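# Flip the grey finned box onto its fins

## Task

Invert the grey finned box in place so it ends up resting flat on its fins, with its feet pointing upward.

## Robot and tools

Robot: two arms, left_arm and right_arm, each a six-joint arm with a two-finger parallel gripper and a wrist camera. In the scene frame the origin sits at table-top height midway between the arms' nominal bases, +x points out over the table, +z up, and left_arm is on the +y side (these names do not match image left and right). Calibrated bases: left_arm at (+0.026, +0.257, +0.013) m, right_arm at (+0.001, -0.338, +0.037) m, each with a slight yaw. A camera stand is fixed to the floor behind the arms. A loose object may occasionally get a short nudge from outside.

Frames: every hand pose, velocity, target and wrist-camera pose an arm reports is in that arm's own base frame. Fixed cameras and the table use the scene frame. Offsets run along the arm's own base axes, and rotations turn about the Hand target position. The fingers point along the gripper's +z and open and close along its y. end_effector_position (metres) is the point between the pads, roughly 1 cm behind the tips, with end_effector_quat_wxyz as orientation. Printed values can be off by a few centimetres, more at long reach.

Command row: 14 numbers, each in [-1, 1]. First left_arm's dx, dy, dz, rx, ry, rz, opening, then the same seven for right_arm. All 14 are required even if one arm stays idle. The six pose numbers are an offset from that arm's Hand target as it stood when the action or move began, not an absolute pose. 1.0 equals 0.6 m for dx, dy, dz and 180 degrees for the rotation. rx, ry, rz together form a single rotation vector. A translation longer than 1.0 may be shortened along its direction. Sending six zeros re-requests the current Hand target. Opening is absolute, not an offset: +1 is fully open (0.094 m) and -1 is closed. Sending 0 means half open, so to keep a gripper unchanged, repeat its current command.

execute_actions(actions, cameras): actions is a list of actions. Each action is a table of up to 15 rows, one per 1/30 s step, and lasts 0.5 s. A short table repeats its final row. Every row in an action is measured from the start pose of that action, so sending the same offset again moves the hand further. An empty actions list returns the scene number, state and images. cameras is a list of names, ["all"], or []. An unknown name invalidates the whole call.

move(target, speed, blend, opening_speed, grip_force, blocking, cameras): straight-line paths toward target. target is one 14-number row, or a list of up to 15 rows. Every row in the list is an offset from the same starting Hand targets, not from the previous row. speed is in m/s, 0.002 to 4.3 (default 0.25), as one value or one per target; rotation is capped at twice that in rad/s. blend is a corner-rounding radius in metres, with 0 meaning stop at each target. opening_speed is the finger rate per second on the -1..+1 scale, at least 0.2. grip_force is newtons per pad, 10 to 50, as one value or one per arm; it persists once set, and lower values close slowly. blocking=false returns after about 0.5 s while the motion continues. Paths do not steer around obstacles or the other arm. The hand lags behind the path and overshoots more at high speed. Route around an arm's own base, not close past it, or its shoulder posture may flip.

wait(seconds 0-10): holds the last commands and returns early if a running move finishes. stop(): brakes the running move. zoom_image(camera, region [x0,y0,x1,y1] pixels, at most 504x504): enlarges part of the newest image from that camera. read_manual(section="licences") gives licence texts only. finished_scene(scene) ends the current scene; give the current scene number. It cannot be undone. Finish only when the box stays flipped without the robot touching it.

Cameras: cam_head_left, cam_head_right, cam_high, cam_low, cam_left_wrist, cam_right_wrist, each 672x504.

Results: each arm's end-effector pose, Hand target (the last commanded pose after clipping, which the next offsets are measured from), Joint positions, Joint velocities, Joint torques and Tool commands. A line reading within noise means that arm is still. grip_measured uses the opening scale. With nothing held it reads a little wide. On a firmly held hard part it reads up to about 0.064 narrower than the part. grip_effort_nm is the gripper motor effort; negative means closing. It does not go back to zero at rest. The move line reports the ending: done (within 10 mm and 2 degrees), off_target, moving, held or fault. limits=paced means the sent pose was clipped. limits=held means a check withheld steps.

Control behaviour: each step, orientation is clipped to within 40 degrees of the measured orientation. Friction and weight can leave the hand a few cm short of its target; waiting will not close that gap. A new command, even all zeros, tries again; if it is still short, send the missing distance as an offset. Very small moves may not start. An arm blocked by something keeps pushing until it is commanded back past its gripper.

Avoid: knocking the box off the table or leaving it off the table. Dropping it, releasing it while it is moving, and fast impacts, including hard hits on fixed or heavy things. Pressing the arms or grippers against each other, or closing one gripper on the other's fingers; the clearance check does not prevent this. Arm stops. Motor heat from holding loads, staying stretched out, or pushing at unreachable poses: MOTOR HOT appears at 85 °C, and at 100 °C that arm goes limp for 30-60 s or more. Thinking time lets the scene keep running, with any active move continuing.

Each tool is called after ">>>" by a JSON object that holds its "method" and its "body", one argument or row to a line.

## Session

>>> {"method": "execute_actions", "body": {
  "actions": []
}}

Scene clock: 0.00 s.
left_arm: end_effector_position=(+0.1935, +0.1162, +0.2045) grip_measured=+1.000 grip_effort_nm=n/a end_effector_quat_wxyz=(+0.168, +0.348, +0.922, -0.036) | right_arm: end_effector_position=(+0.3782, +0.0839, +0.3232) grip_measured=+1.000 grip_effort_nm=n/a end_effector_quat_wxyz=(+0.361, -0.079, +0.896, +0.245)
Joint positions: left_arm=[0.802 0.841 0.799 -1.459 0.338 1.512 0.094] | right_arm=[-0.008 0.898 0.937 -0.836 -0.525 0.036 0.094]
Joint velocities: within noise
Joint torques (N m): no reading
Heat: left arm: hottest elbow 33 °C; right arm: hottest waist 32 °C.
Hand target: left_arm +0.1971, +0.1200, +0.2124; +0.172, +0.350, +0.921, -0.027 | right_arm +0.3828, +0.0838, +0.3395; +0.376, -0.083, +0.890, +0.244
Tool commands: left_gripper/opening=+1.0 right_gripper/opening=+1.0

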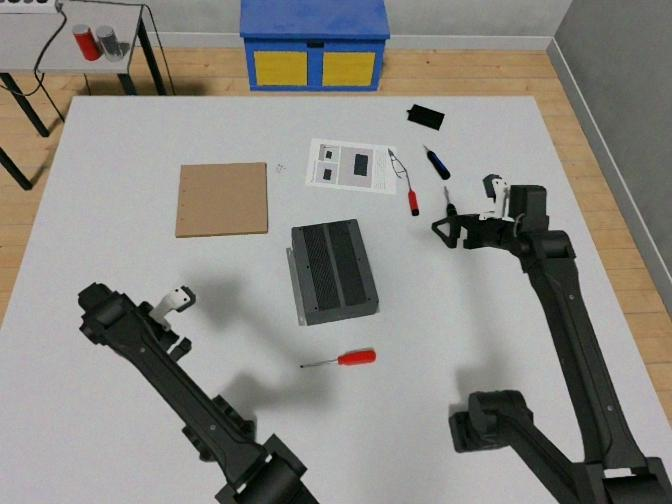

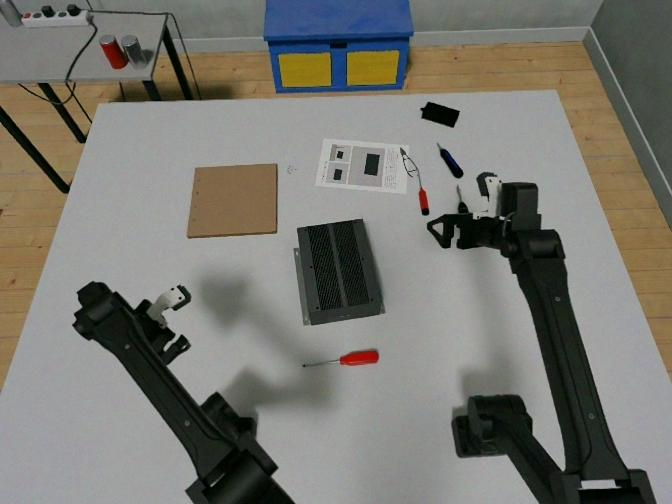

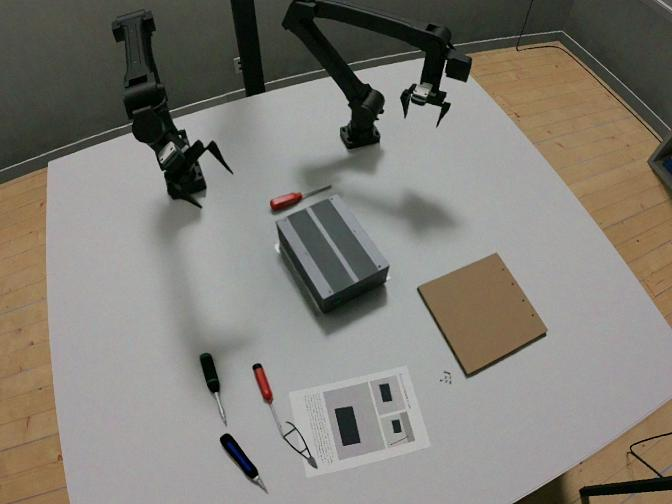

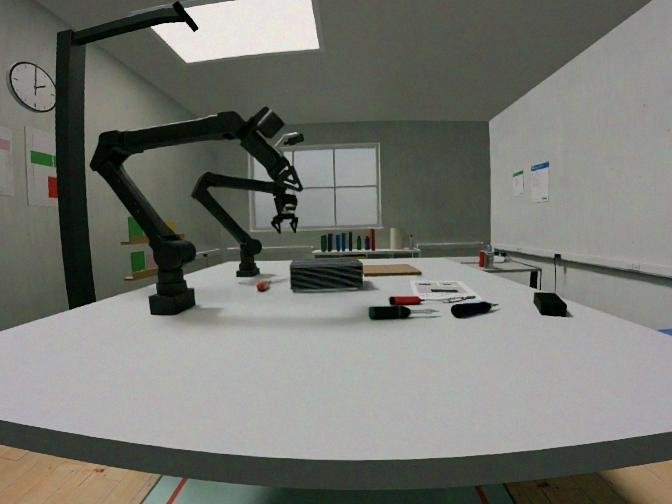

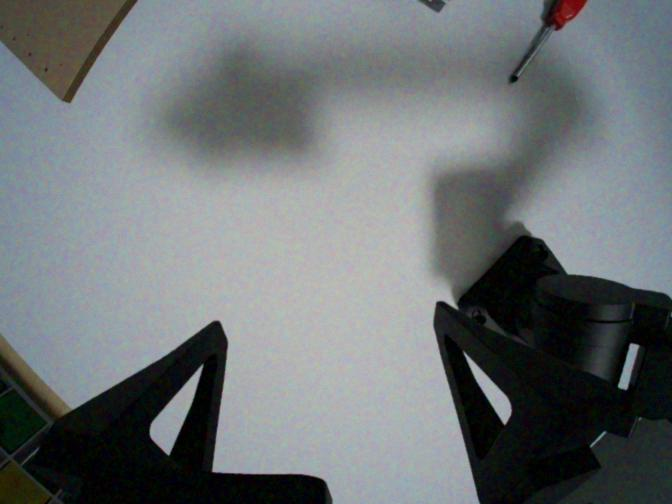

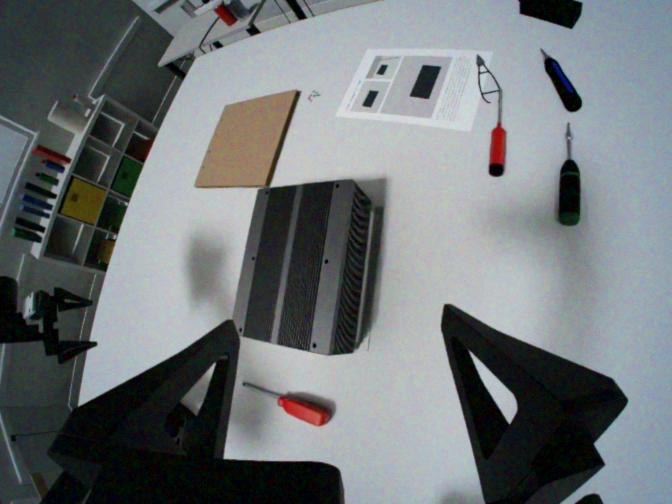

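>>> {"method": "zoom_image", "body": {
  "camera": "cam_right_wrist",
  "region": [220, 160, 420, 370]
}}

>>> {"method": "zoom_image", "body": {
  "camera": "cam_head_left",
  "region": [260, 200, 410, 340]
}}

>>> {"method": "zoom_image", "body": {
  "camera": "cam_high",
  "region": [260, 180, 410, 330]
}}

>>> {"method": "zoom_image", "body": {
  "camera": "cam_low",
  "region": [250, 230, 450, 330]
}}

>>> {"method": "zoom_image", "body": {
  "camera": "cam_high",
  "region": [270, 360, 440, 490]
}}

Scaled by 2.400 from the camera's 672x504 image, which has a finer 960x720 frame.

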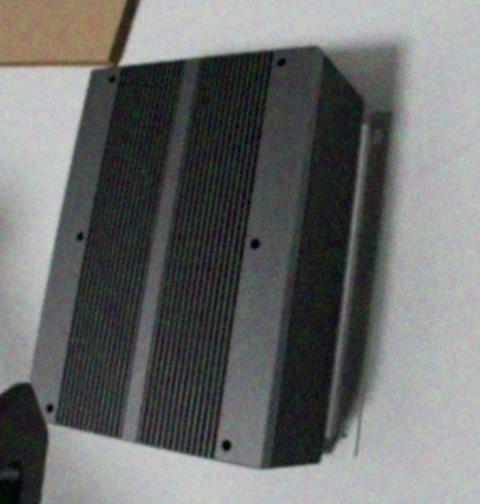

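Scaled by 3.360.

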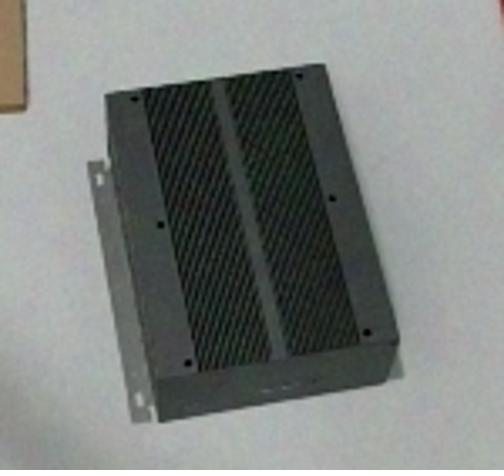

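Scaled by 3.360.

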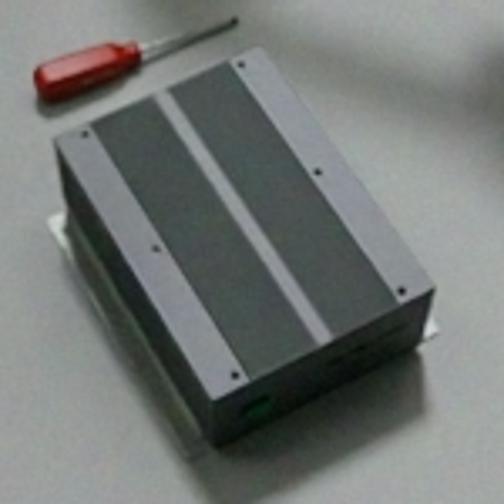

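Scaled by 2.520.

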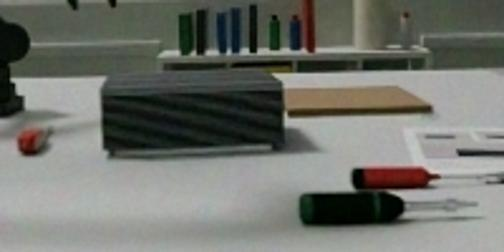

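Scaled by 2.965.

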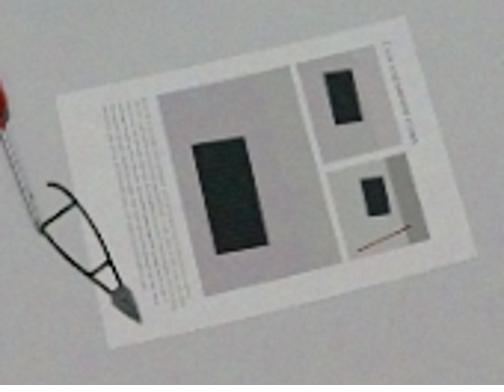

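>>> {"method": "zoom_image", "body": {
  "camera": "cam_low",
  "region": [284, 250, 374, 300]
}}

>>> {"method": "zoom_image", "body": {
  "camera": "cam_right_wrist",
  "region": [320, 290, 390, 360]
}}

>>> {"method": "zoom_image", "body": {
  "camera": "cam_right_wrist",
  "region": [340, 170, 400, 230]
}}

>>> {"method": "zoom_image", "body": {
  "camera": "cam_high",
  "region": [270, 230, 340, 320]
}}

>>> {"method": "zoom_image", "body": {
  "camera": "cam_head_left",
  "region": [280, 240, 320, 330]
}}

Scaled by 5.600.

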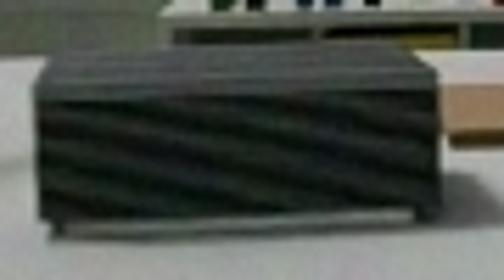

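Scaled by 7.200 from the camera's 672x504 image, which has a finer 960x720 frame.

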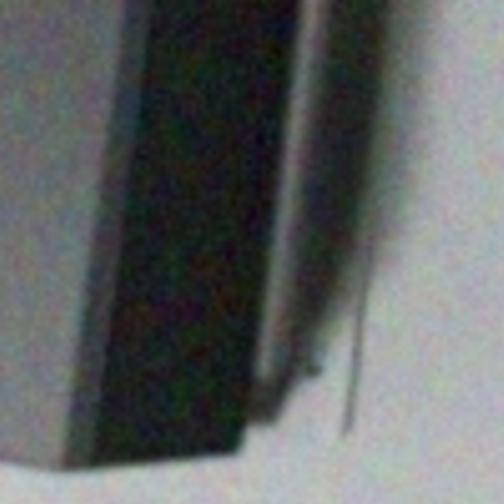

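Scaled by 8.400 from the camera's 672x504 image, which has a finer 960x720 frame.

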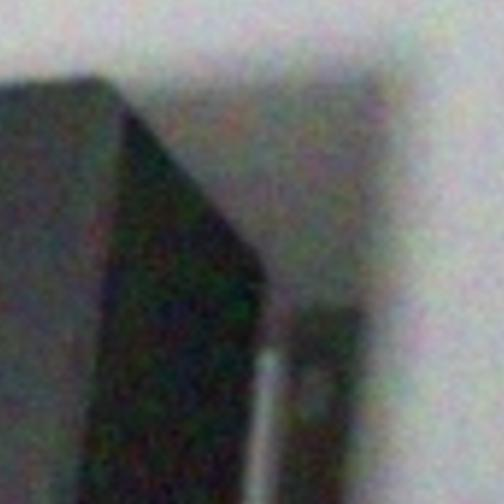

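Scaled by 5.600.

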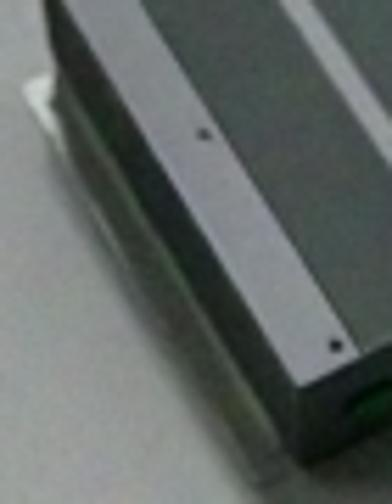

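Scaled by 5.600.

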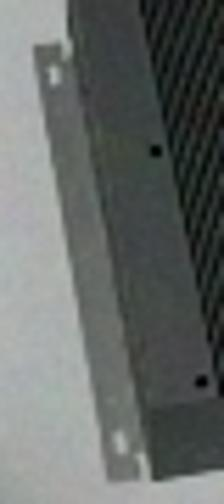

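>>> {"method": "move", "body": {
  "target": [0.2465,-0.2,-0.154,-0.3316,0.1766,0.2311,1,0,0,0,0,0,0,1],
  "cameras": ["cam_left_wrist","cam_high","cam_head_left"]
}}

Scene clock: 78.07 s.
left_arm: end_effector_position=(+0.3409, +0.0018, +0.1218) grip_measured=+1.000 grip_effort_nm=0.02 end_effector_quat_wxyz=(+0.077, -0.128, +0.857, -0.494) | right_arm: end_effector_position=(+0.3782, +0.0839, +0.3232) grip_measured=+1.000 grip_effort_nm=-0.01 end_effector_quat_wxyz=(+0.361, -0.079, +0.896, +0.245)
Joint positions: left_arm=[0.459 1.459 0.799 -1.173 1.026 0.311 0.094] | right_arm=[-0.008 0.898 0.937 -0.836 -0.525 0.036 0.094]
Joint torques (N m): left_arm=[-1.73 -6.95 7.09 0.57 0.76 -0.23] | right_arm=[-0.44 -3.43 10.8 1.95 -0.28 -0.07]
Heat: left arm: hottest elbow 39 °C; right arm: hottest elbow 45 °C.
Hand target: left_arm +0.3450, +0.0000, +0.1200; +0.073, -0.129, +0.856, -0.495 | right_arm +0.3828, +0.0838, +0.3395; +0.376, -0.083, +0.890, +0.244
Off the commanded pose: left_arm 0.005 m, 0 deg | right_arm 0.017 m, 2 deg.
move: off_target (right_arm)
Images, in order (width x height): cam_head_left 672x504, cam_high 672x504, cam_left_wrist 672x504.

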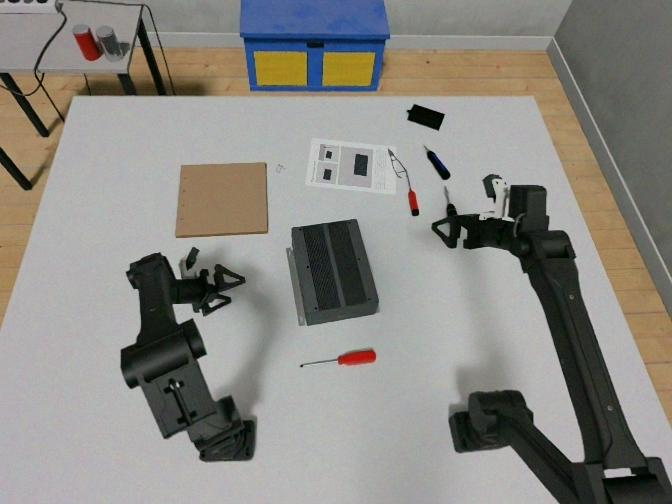

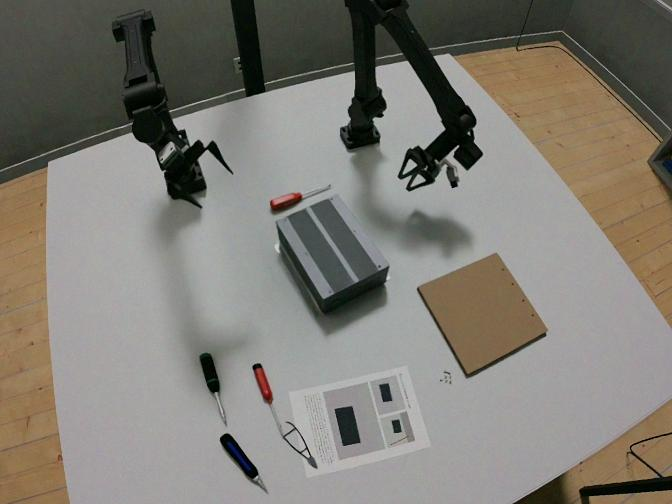

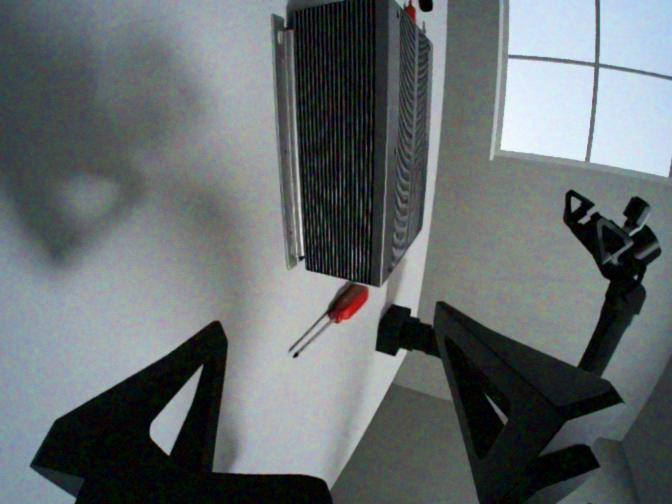

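>>> {"method": "zoom_image", "body": {
  "camera": "cam_left_wrist",
  "region": [260, 180, 400, 300]
}}

>>> {"method": "zoom_image", "body": {
  "camera": "cam_left_wrist",
  "region": [265, 240, 325, 290]
}}

>>> {"method": "zoom_image", "body": {
  "camera": "cam_left_wrist",
  "region": [255, 0, 355, 100]
}}

Scaled by 3.600 from the camera's 672x504 image, which has a finer 960x720 frame.

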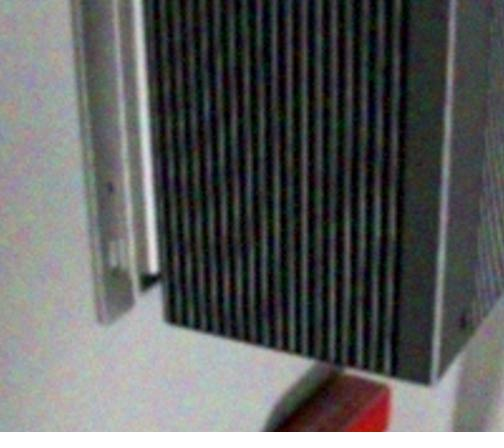

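Scaled by 8.400 from the camera's 672x504 image, which has a finer 960x720 frame.

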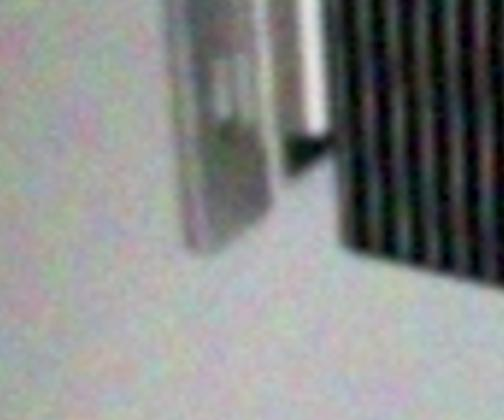

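Scaled by 5.040 from the camera's 672x504 image, which has a finer 960x720 frame.

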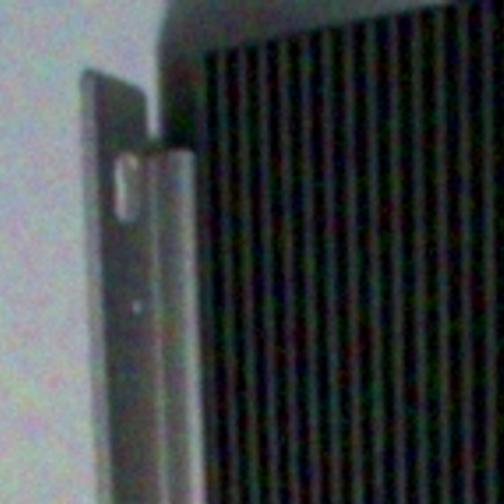

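>>> {"method": "move", "body": {
  "target": [
    [-0.1417,-0.1,0.2333,0.3236,-0.2176,-0.1414,1,0.041,-0.008,-0.19,0.1229,0.1093,0.0374,1],
    [-0.186,-0.3668,0,0.6472,-0.4351,-0.2827,1,0.082,-0.0163,-0.3775,0.2458,0.2185,0.0748,1]
  ],
  "speed": 0.4,
  "blend": 0.05,
  "cameras": ["all"]
}}

Scene clock: 467.03 s.
left_arm: end_effector_position=(+0.2343, -0.2193, +0.1235) grip_measured=+1.000 grip_effort_nm=0.02 end_effector_quat_wxyz=(+0.389, +0.547, +0.610, +0.421) | right_arm: end_effector_position=(+0.4186, +0.0825, +0.1087) grip_measured=+1.000 grip_effort_nm=-0.01 end_effector_quat_wxyz=(+0.024, +0.049, +0.793, +0.607)
Joint positions: left_arm=[-1.273 1.139 0.408 -0.334 -1.168 0.527 0.094] | right_arm=[-0.206 1.768 1 -1.174 -1.286 -0.363 0.094]
Joint torques (N m): left_arm=[-1.26 -2.61 6.71 1.94 -0.59 -0.16] | right_arm=[-2.14 -11.22 7.61 -0.35 -0.88 -0.16]
Heat: left arm: hottest elbow 38 °C; right arm: hottest elbow 50 °C.
Hand target: left_arm +0.2334, -0.2200, +0.1200; +0.386, +0.553, +0.604, +0.424 | right_arm +0.4320, +0.0740, +0.1130; +0.036, +0.047, +0.792, +0.607
Off the commanded pose: left_arm 0.004 m, 1 deg | right_arm 0.016 m, 1 deg.
move: off_target (right_arm)

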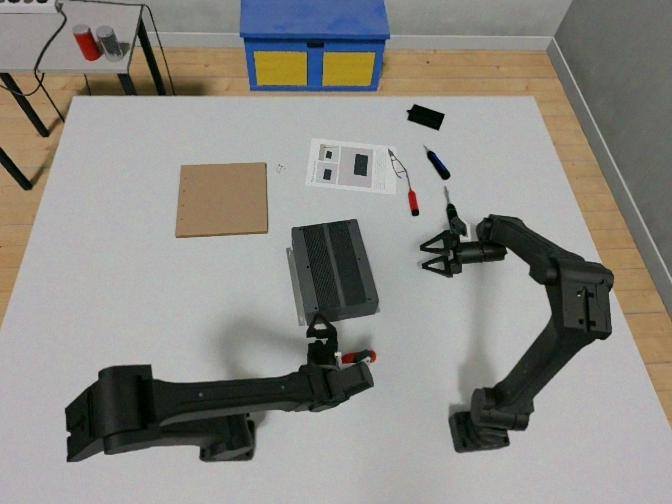

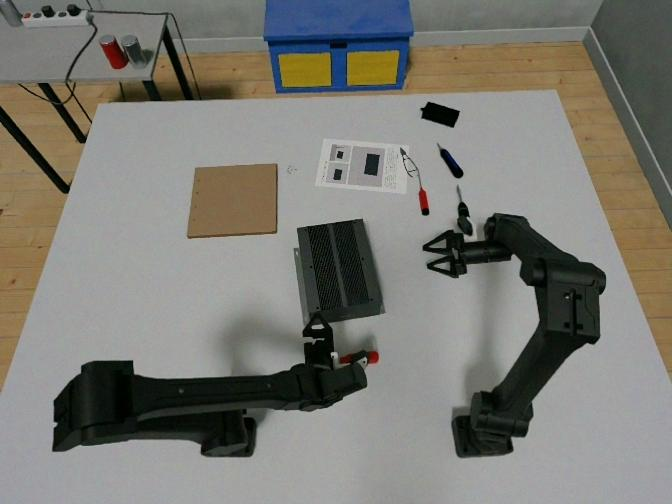

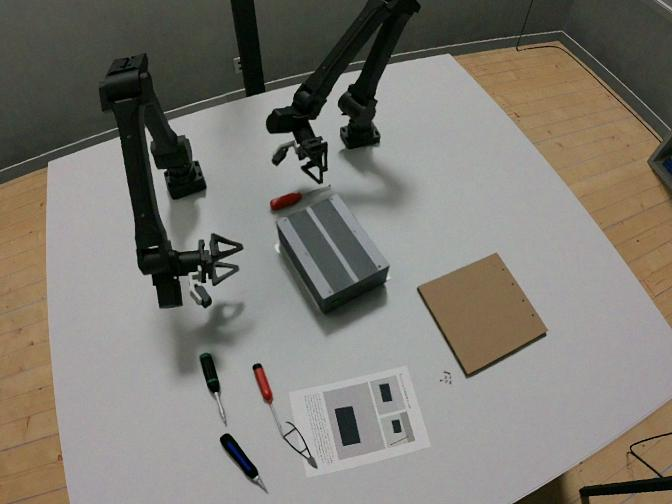

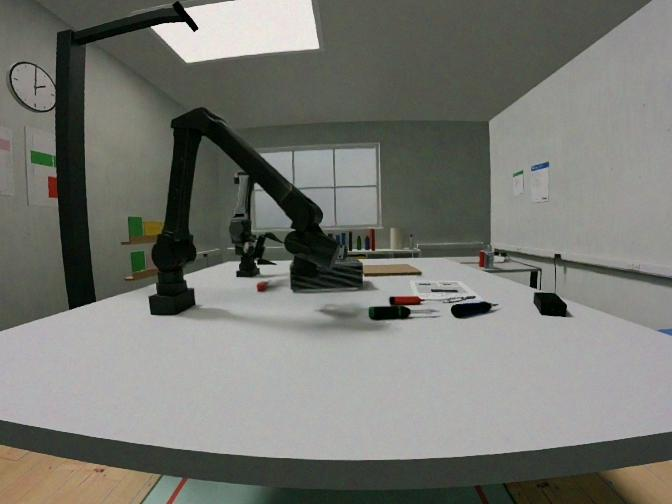

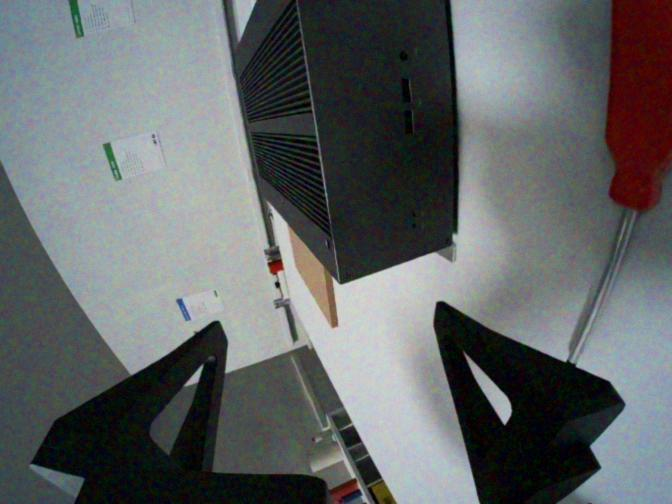

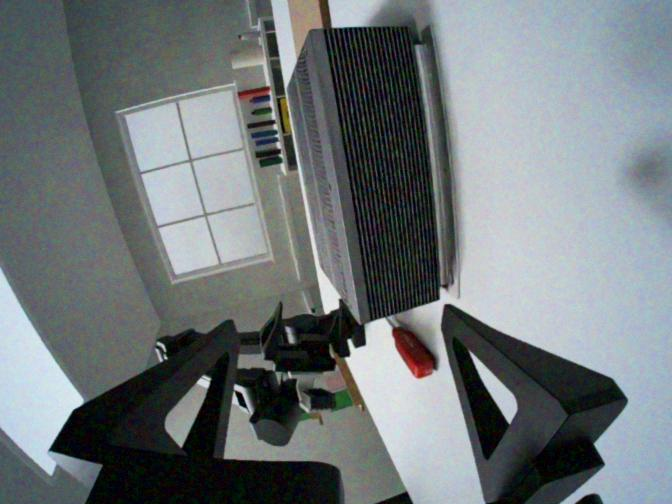

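>>> {"method": "zoom_image", "body": {
  "camera": "cam_left_wrist",
  "region": [380, 150, 500, 320]
}}

>>> {"method": "zoom_image", "body": {
  "camera": "cam_head_left",
  "region": [280, 290, 400, 390]
}}

Scaled by 2.965 from the camera's 672x504 image, which has a finer 960x720 frame.

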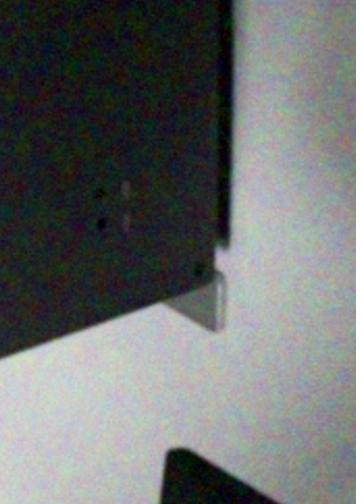

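Scaled by 4.200.

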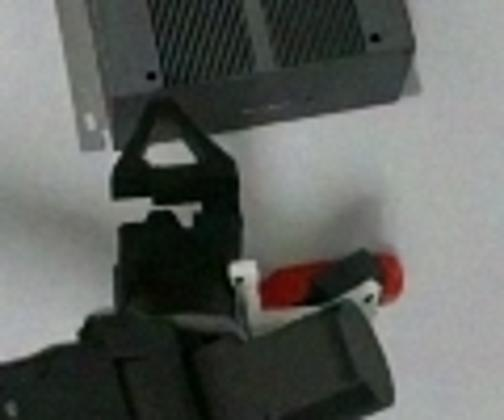

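>>> {"method": "zoom_image", "body": {
  "camera": "cam_right_wrist",
  "region": [360, 220, 480, 340]
}}

>>> {"method": "zoom_image", "body": {
  "camera": "cam_low",
  "region": [284, 250, 374, 300]
}}

Scaled by 4.200 from the camera's 672x504 image, which has a finer 960x720 frame.

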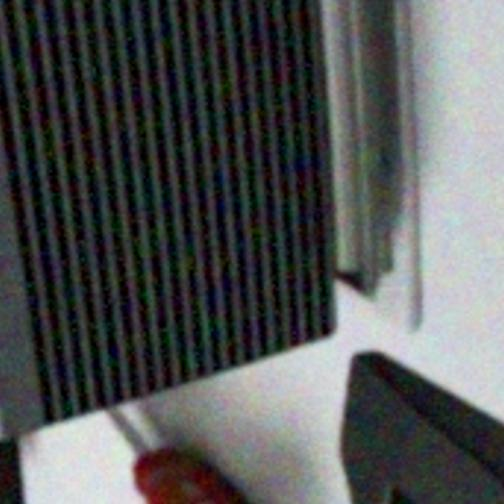

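Scaled by 5.600.

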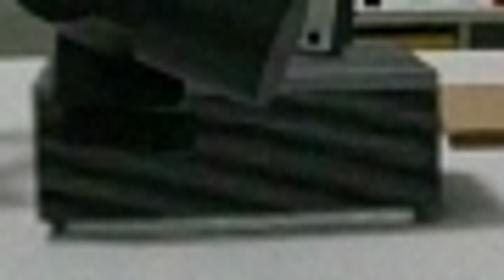

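>>> {"method": "move", "body": {
  "target": [
    [0,-0.025,-0.11,0.002,-0.0221,0,1,0,0,0,0,0,0,1],
    [0,-0.025,-0.1233,0.002,-0.0221,0,1,0,0,0,0,0,0,1]
  ],
  "speed": [0.2,0.04],
  "cameras": ["cam_left_wrist","cam_low","cam_high"]
}}

Scene clock: 509.57 s.
left_arm: end_effector_position=(+0.2357, -0.2364, +0.0525) grip_measured=+1.000 grip_effort_nm=0.02 end_effector_quat_wxyz=(+0.411, +0.529, +0.597, +0.441) | right_arm: end_effector_position=(+0.4186, +0.0825, +0.1087) grip_measured=+1.000 grip_effort_nm=-0.01 end_effector_quat_wxyz=(+0.024, +0.049, +0.793, +0.607)
Joint positions: left_arm=[-1.302 1.514 0.36 0.132 -1.245 0.548 0.094] | right_arm=[-0.206 1.768 1 -1.174 -1.286 -0.364 0.094]
Joint torques (N m): left_arm=[-1.38 -4.19 3.85 2.14 -0.49 -0.14] | right_arm=[-2.43 -11.69 7.77 -0.44 -0.83 -0.17]
Heat: left arm: hottest elbow 38 °C; right arm: hottest elbow 46 °C.
Hand target: left_arm +0.2333, -0.2351, +0.0460; +0.405, +0.539, +0.589, +0.445 | right_arm +0.4320, +0.0740, +0.1130; +0.036, +0.047, +0.792, +0.607
Off the commanded pose: left_arm 0.007 m, 2 deg | right_arm 0.016 m, 1 deg.
move: off_target (right_arm)
Images, in order (width x height): cam_high 672x504, cam_low 672x504, cam_left_wrist 672x504.

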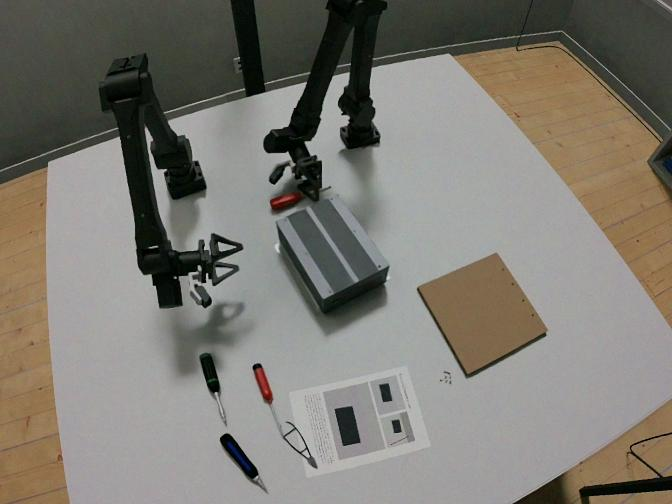

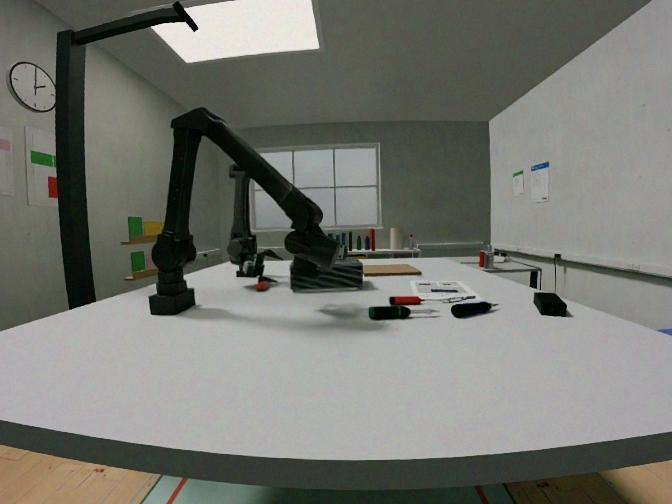

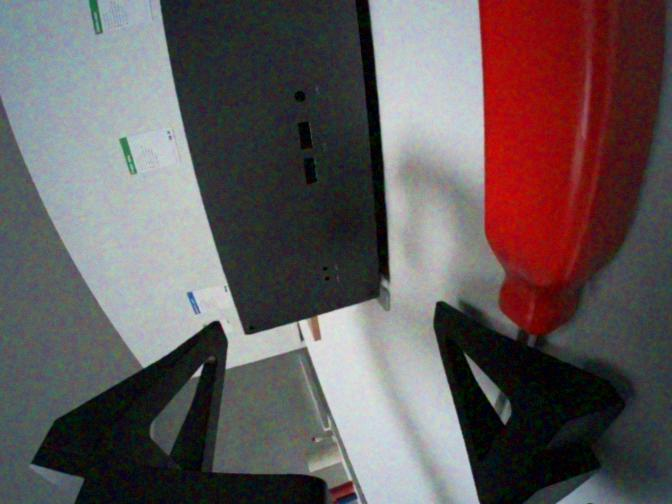

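>>> {"method": "move", "body": {
  "target": [0.045,0.004,0,-0.001,0.011,0,1,0,0,0,0,0,0,1],
  "speed": 0.06,
  "cameras": ["cam_left_wrist","cam_right_wrist","cam_head_left"]
}}

>>> {"method": "zoom_image", "body": {
  "camera": "cam_left_wrist",
  "region": [340, 200, 640, 424]
}}

>>> {"method": "zoom_image", "body": {
  "camera": "cam_right_wrist",
  "region": [260, 220, 480, 400]
}}

>>> {"method": "zoom_image", "body": {
  "camera": "cam_head_left",
  "region": [270, 270, 390, 370]
}}

Scene clock: 538.47 s.
left_arm: end_effector_position=(+0.2587, -0.2372, +0.0524) grip_measured=+1.000 grip_effort_nm=0.02 end_effector_quat_wxyz=(+0.405, +0.541, +0.600, +0.429) | right_arm: end_effector_position=(+0.4186, +0.0825, +0.1087) grip_measured=+1.000 grip_effort_nm=-0.01 end_effector_quat_wxyz=(+0.024, +0.049, +0.793, +0.607)
Joint positions: left_arm=[-1.212 1.514 0.349 0.306 -1.158 0.733 0.094] | right_arm=[-0.206 1.768 1 -1.174 -1.286 -0.364 0.094]
Joint torques (N m): left_arm=[0.09 -4.54 4.03 2.24 -0.3 -0.17] | right_arm=[-1.49 -11.46 7.79 -0.23 -0.83 -0.22]
Heat: left arm: hottest elbow 37 °C; right arm: hottest elbow 44 °C.
Hand target: left_arm +0.2604, -0.2327, +0.0460; +0.396, +0.546, +0.597, +0.435 | right_arm +0.4320, +0.0740, +0.1130; +0.036, +0.047, +0.792, +0.607
Off the commanded pose: left_arm 0.008 m, 1 deg | right_arm 0.016 m, 1 deg.
move: off_target (right_arm)
Images, in order (width x height): cam_head_left 672x504, cam_left_wrist 672x504, cam_right_wrist 672x504.

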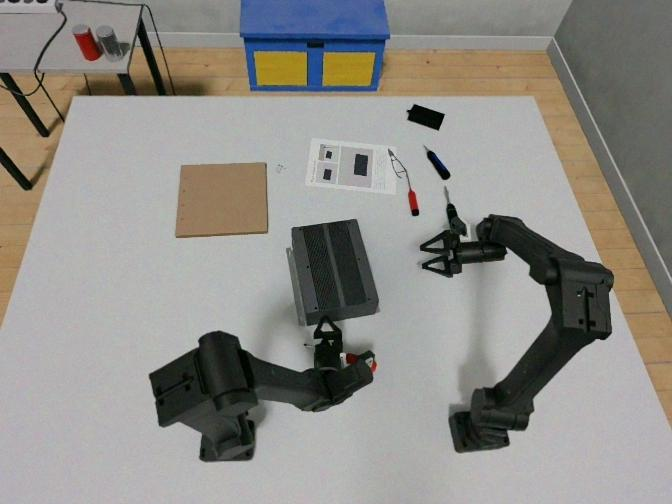

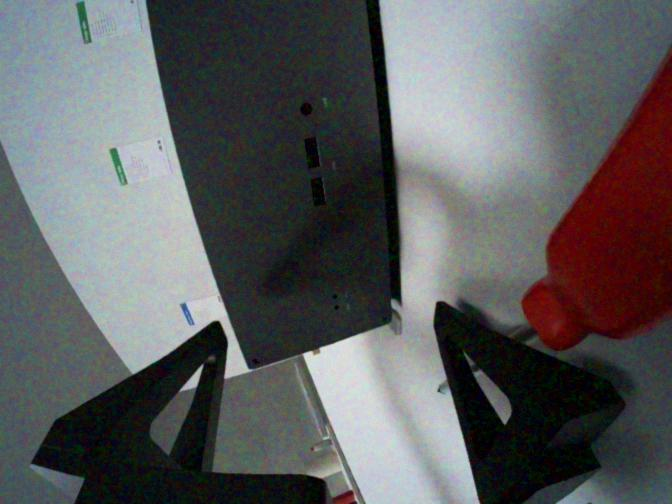

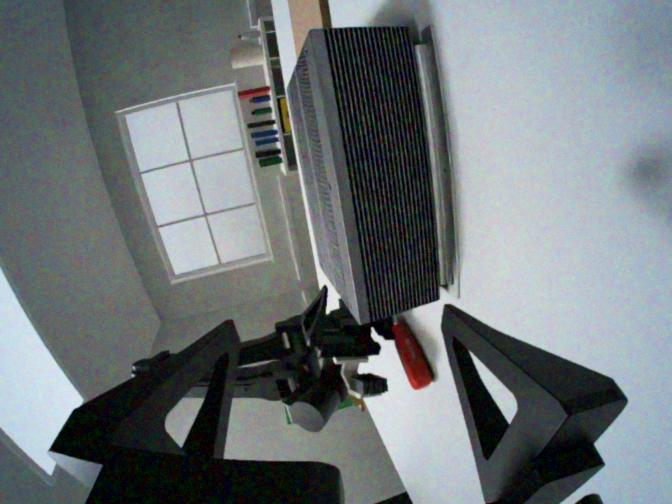

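Scaled by 1.680 from the camera's 672x504 image, which has a finer 960x720 frame.

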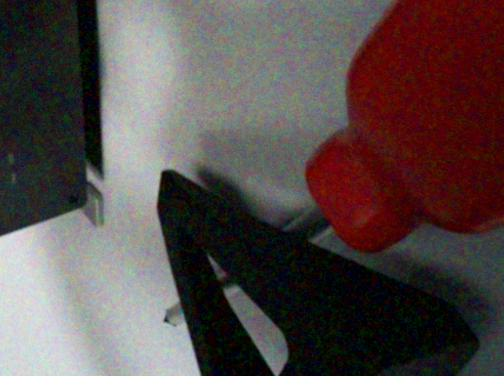

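Scaled by 2.291 from the camera's 672x504 image, which has a finer 960x720 frame.

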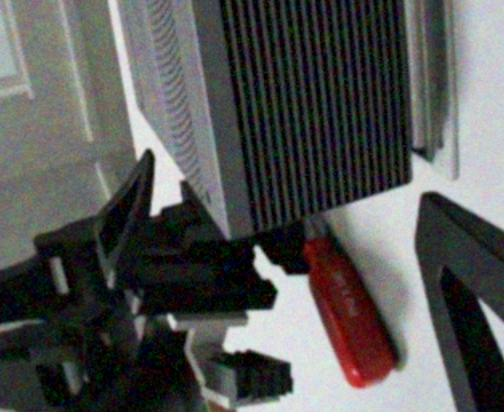

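Scaled by 4.200.

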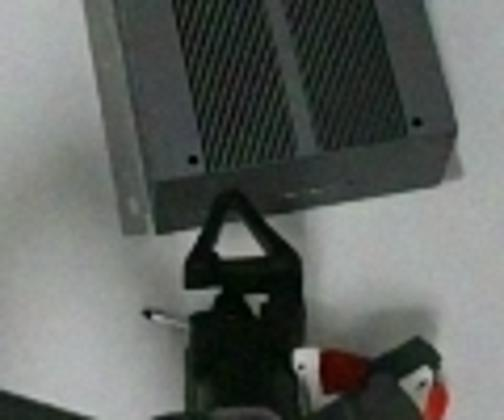

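>>> {"method": "move", "body": {
  "target": [0.025,0.002,0,0,0,0,1,0,0,0,0,0,0,1],
  "speed": 0.05,
  "cameras": ["cam_left_wrist","cam_right_wrist","cam_head_left"]
}}

>>> {"method": "zoom_image", "body": {
  "camera": "cam_left_wrist",
  "region": [180, 200, 640, 424]
}}

>>> {"method": "zoom_image", "body": {
  "camera": "cam_right_wrist",
  "region": [260, 220, 480, 400]
}}

>>> {"method": "zoom_image", "body": {
  "camera": "cam_head_left",
  "region": [270, 270, 390, 370]
}}

Scene clock: 555.73 s.
left_arm: end_effector_position=(+0.2741, -0.2367, +0.0530) grip_measured=+1.000 grip_effort_nm=0.02 end_effector_quat_wxyz=(+0.405, +0.541, +0.600, +0.429) | right_arm: end_effector_position=(+0.4186, +0.0825, +0.1087) grip_measured=+1.000 grip_effort_nm=-0.01 end_effector_quat_wxyz=(+0.024, +0.049, +0.793, +0.607)
Joint positions: left_arm=[-1.158 1.534 0.349 0.412 -1.121 0.826 0.094] | right_arm=[-0.206 1.768 1 -1.174 -1.286 -0.364 0.094]
Joint torques (N m): left_arm=[0.03 -4.66 3.81 2.33 -0.25 -0.13] | right_arm=[-2.32 -11.46 7.76 -0.34 -0.85 -0.23]
Heat: left arm: hottest elbow 36 °C; right arm: hottest elbow 44 °C.
Hand target: left_arm +0.2754, -0.2315, +0.0460; +0.396, +0.546, +0.597, +0.435 | right_arm +0.4320, +0.0740, +0.1130; +0.036, +0.047, +0.792, +0.607
Off the commanded pose: left_arm 0.009 m, 1 deg | right_arm 0.016 m, 1 deg.
move: off_target (right_arm)
Images, in order (width x height): cam_head_left 672x504, cam_left_wrist 672x504, cam_right_wrist 672x504.

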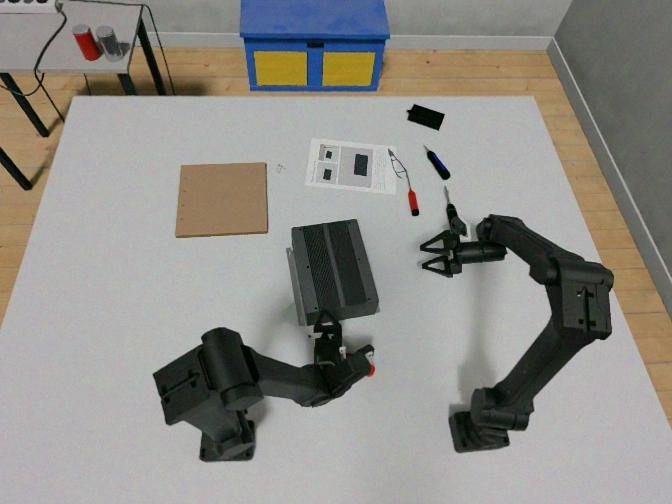

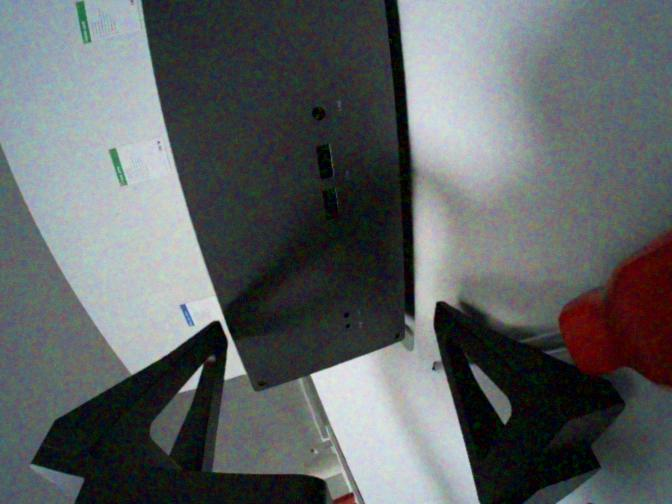

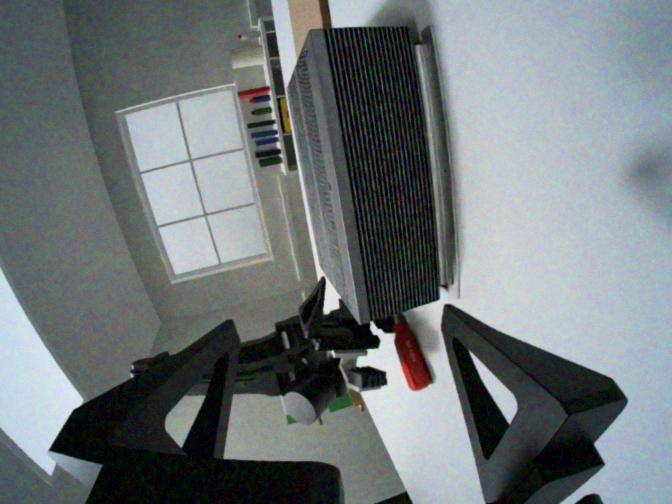

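Scaled by 1.096 from the camera's 672x504 image, which has a finer 960x720 frame.

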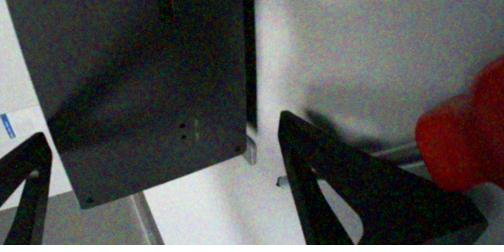

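Scaled by 2.291 from the camera's 672x504 image, which has a finer 960x720 frame.

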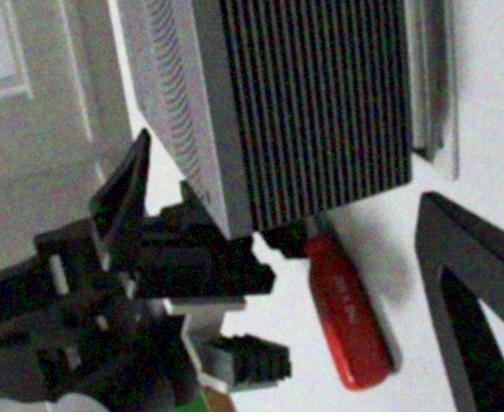

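Scaled by 4.200.

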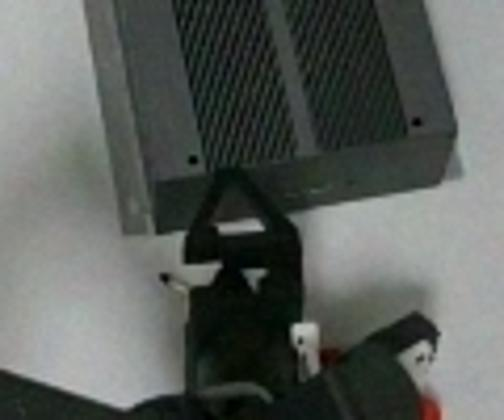

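>>> {"method": "move", "body": {
  "target": [0,0,-0.02,0,0,0,1,0,0,0,0,0,0,1],
  "speed": 0.04,
  "cameras": ["cam_left_wrist"]
}}

>>> {"method": "zoom_image", "body": {
  "camera": "cam_left_wrist",
  "region": [340, 250, 560, 400]
}}

Scene clock: 563.33 s.
left_arm: end_effector_position=(+0.2762, -0.2400, +0.0504) grip_measured=+1.000 grip_effort_nm=0.02 end_effector_quat_wxyz=(+0.418, +0.529, +0.604, +0.425) | right_arm: end_effector_position=(+0.4186, +0.0825, +0.1087) grip_measured=+1.000 grip_effort_nm=-0.01 end_effector_quat_wxyz=(+0.024, +0.049, +0.793, +0.607)
Joint positions: left_arm=[-1.158 1.57 0.349 0.485 -1.127 0.827 0.094] | right_arm=[-0.206 1.768 1 -1.174 -1.286 -0.364 0.094]
Joint torques (N m): left_arm=[0.03 -3.43 3.33 1.8 -0.02 -0.15] | right_arm=[-1.85 -10.58 7.82 -0.21 -0.9 -0.21]
Heat: left arm: hottest elbow 36 °C; right arm: hottest elbow 44 °C.
Hand target: left_arm +0.2753, -0.2315, +0.0339; +0.396, +0.546, +0.597, +0.435 | right_arm +0.4320, +0.0740, +0.1130; +0.036, +0.047, +0.792, +0.607
Off the commanded pose: left_arm 0.019 m, 4 deg | right_arm 0.016 m, 1 deg.
move: off_target (left_arm, right_arm)
Images, in order (width x height): cam_left_wrist 672x504.

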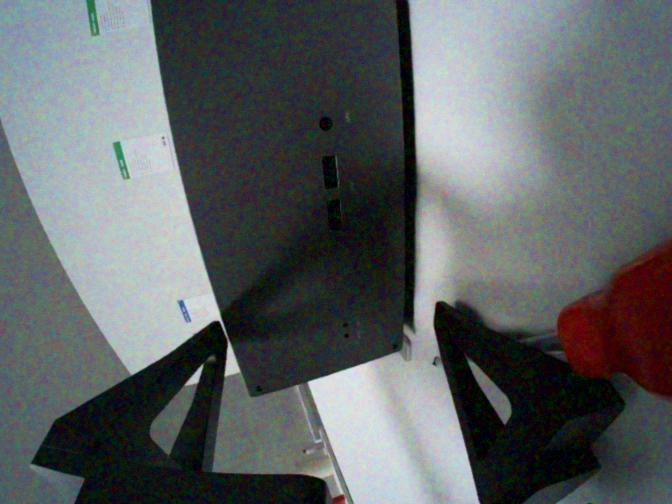

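Scaled by 2.291 from the camera's 672x504 image, which has a finer 960x720 frame.

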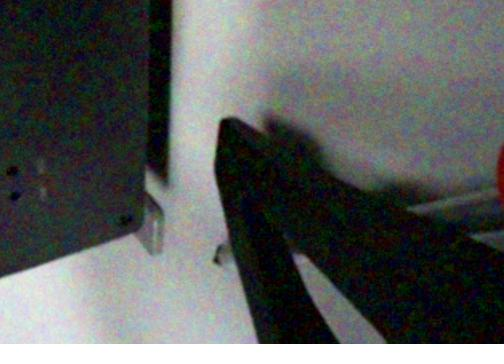

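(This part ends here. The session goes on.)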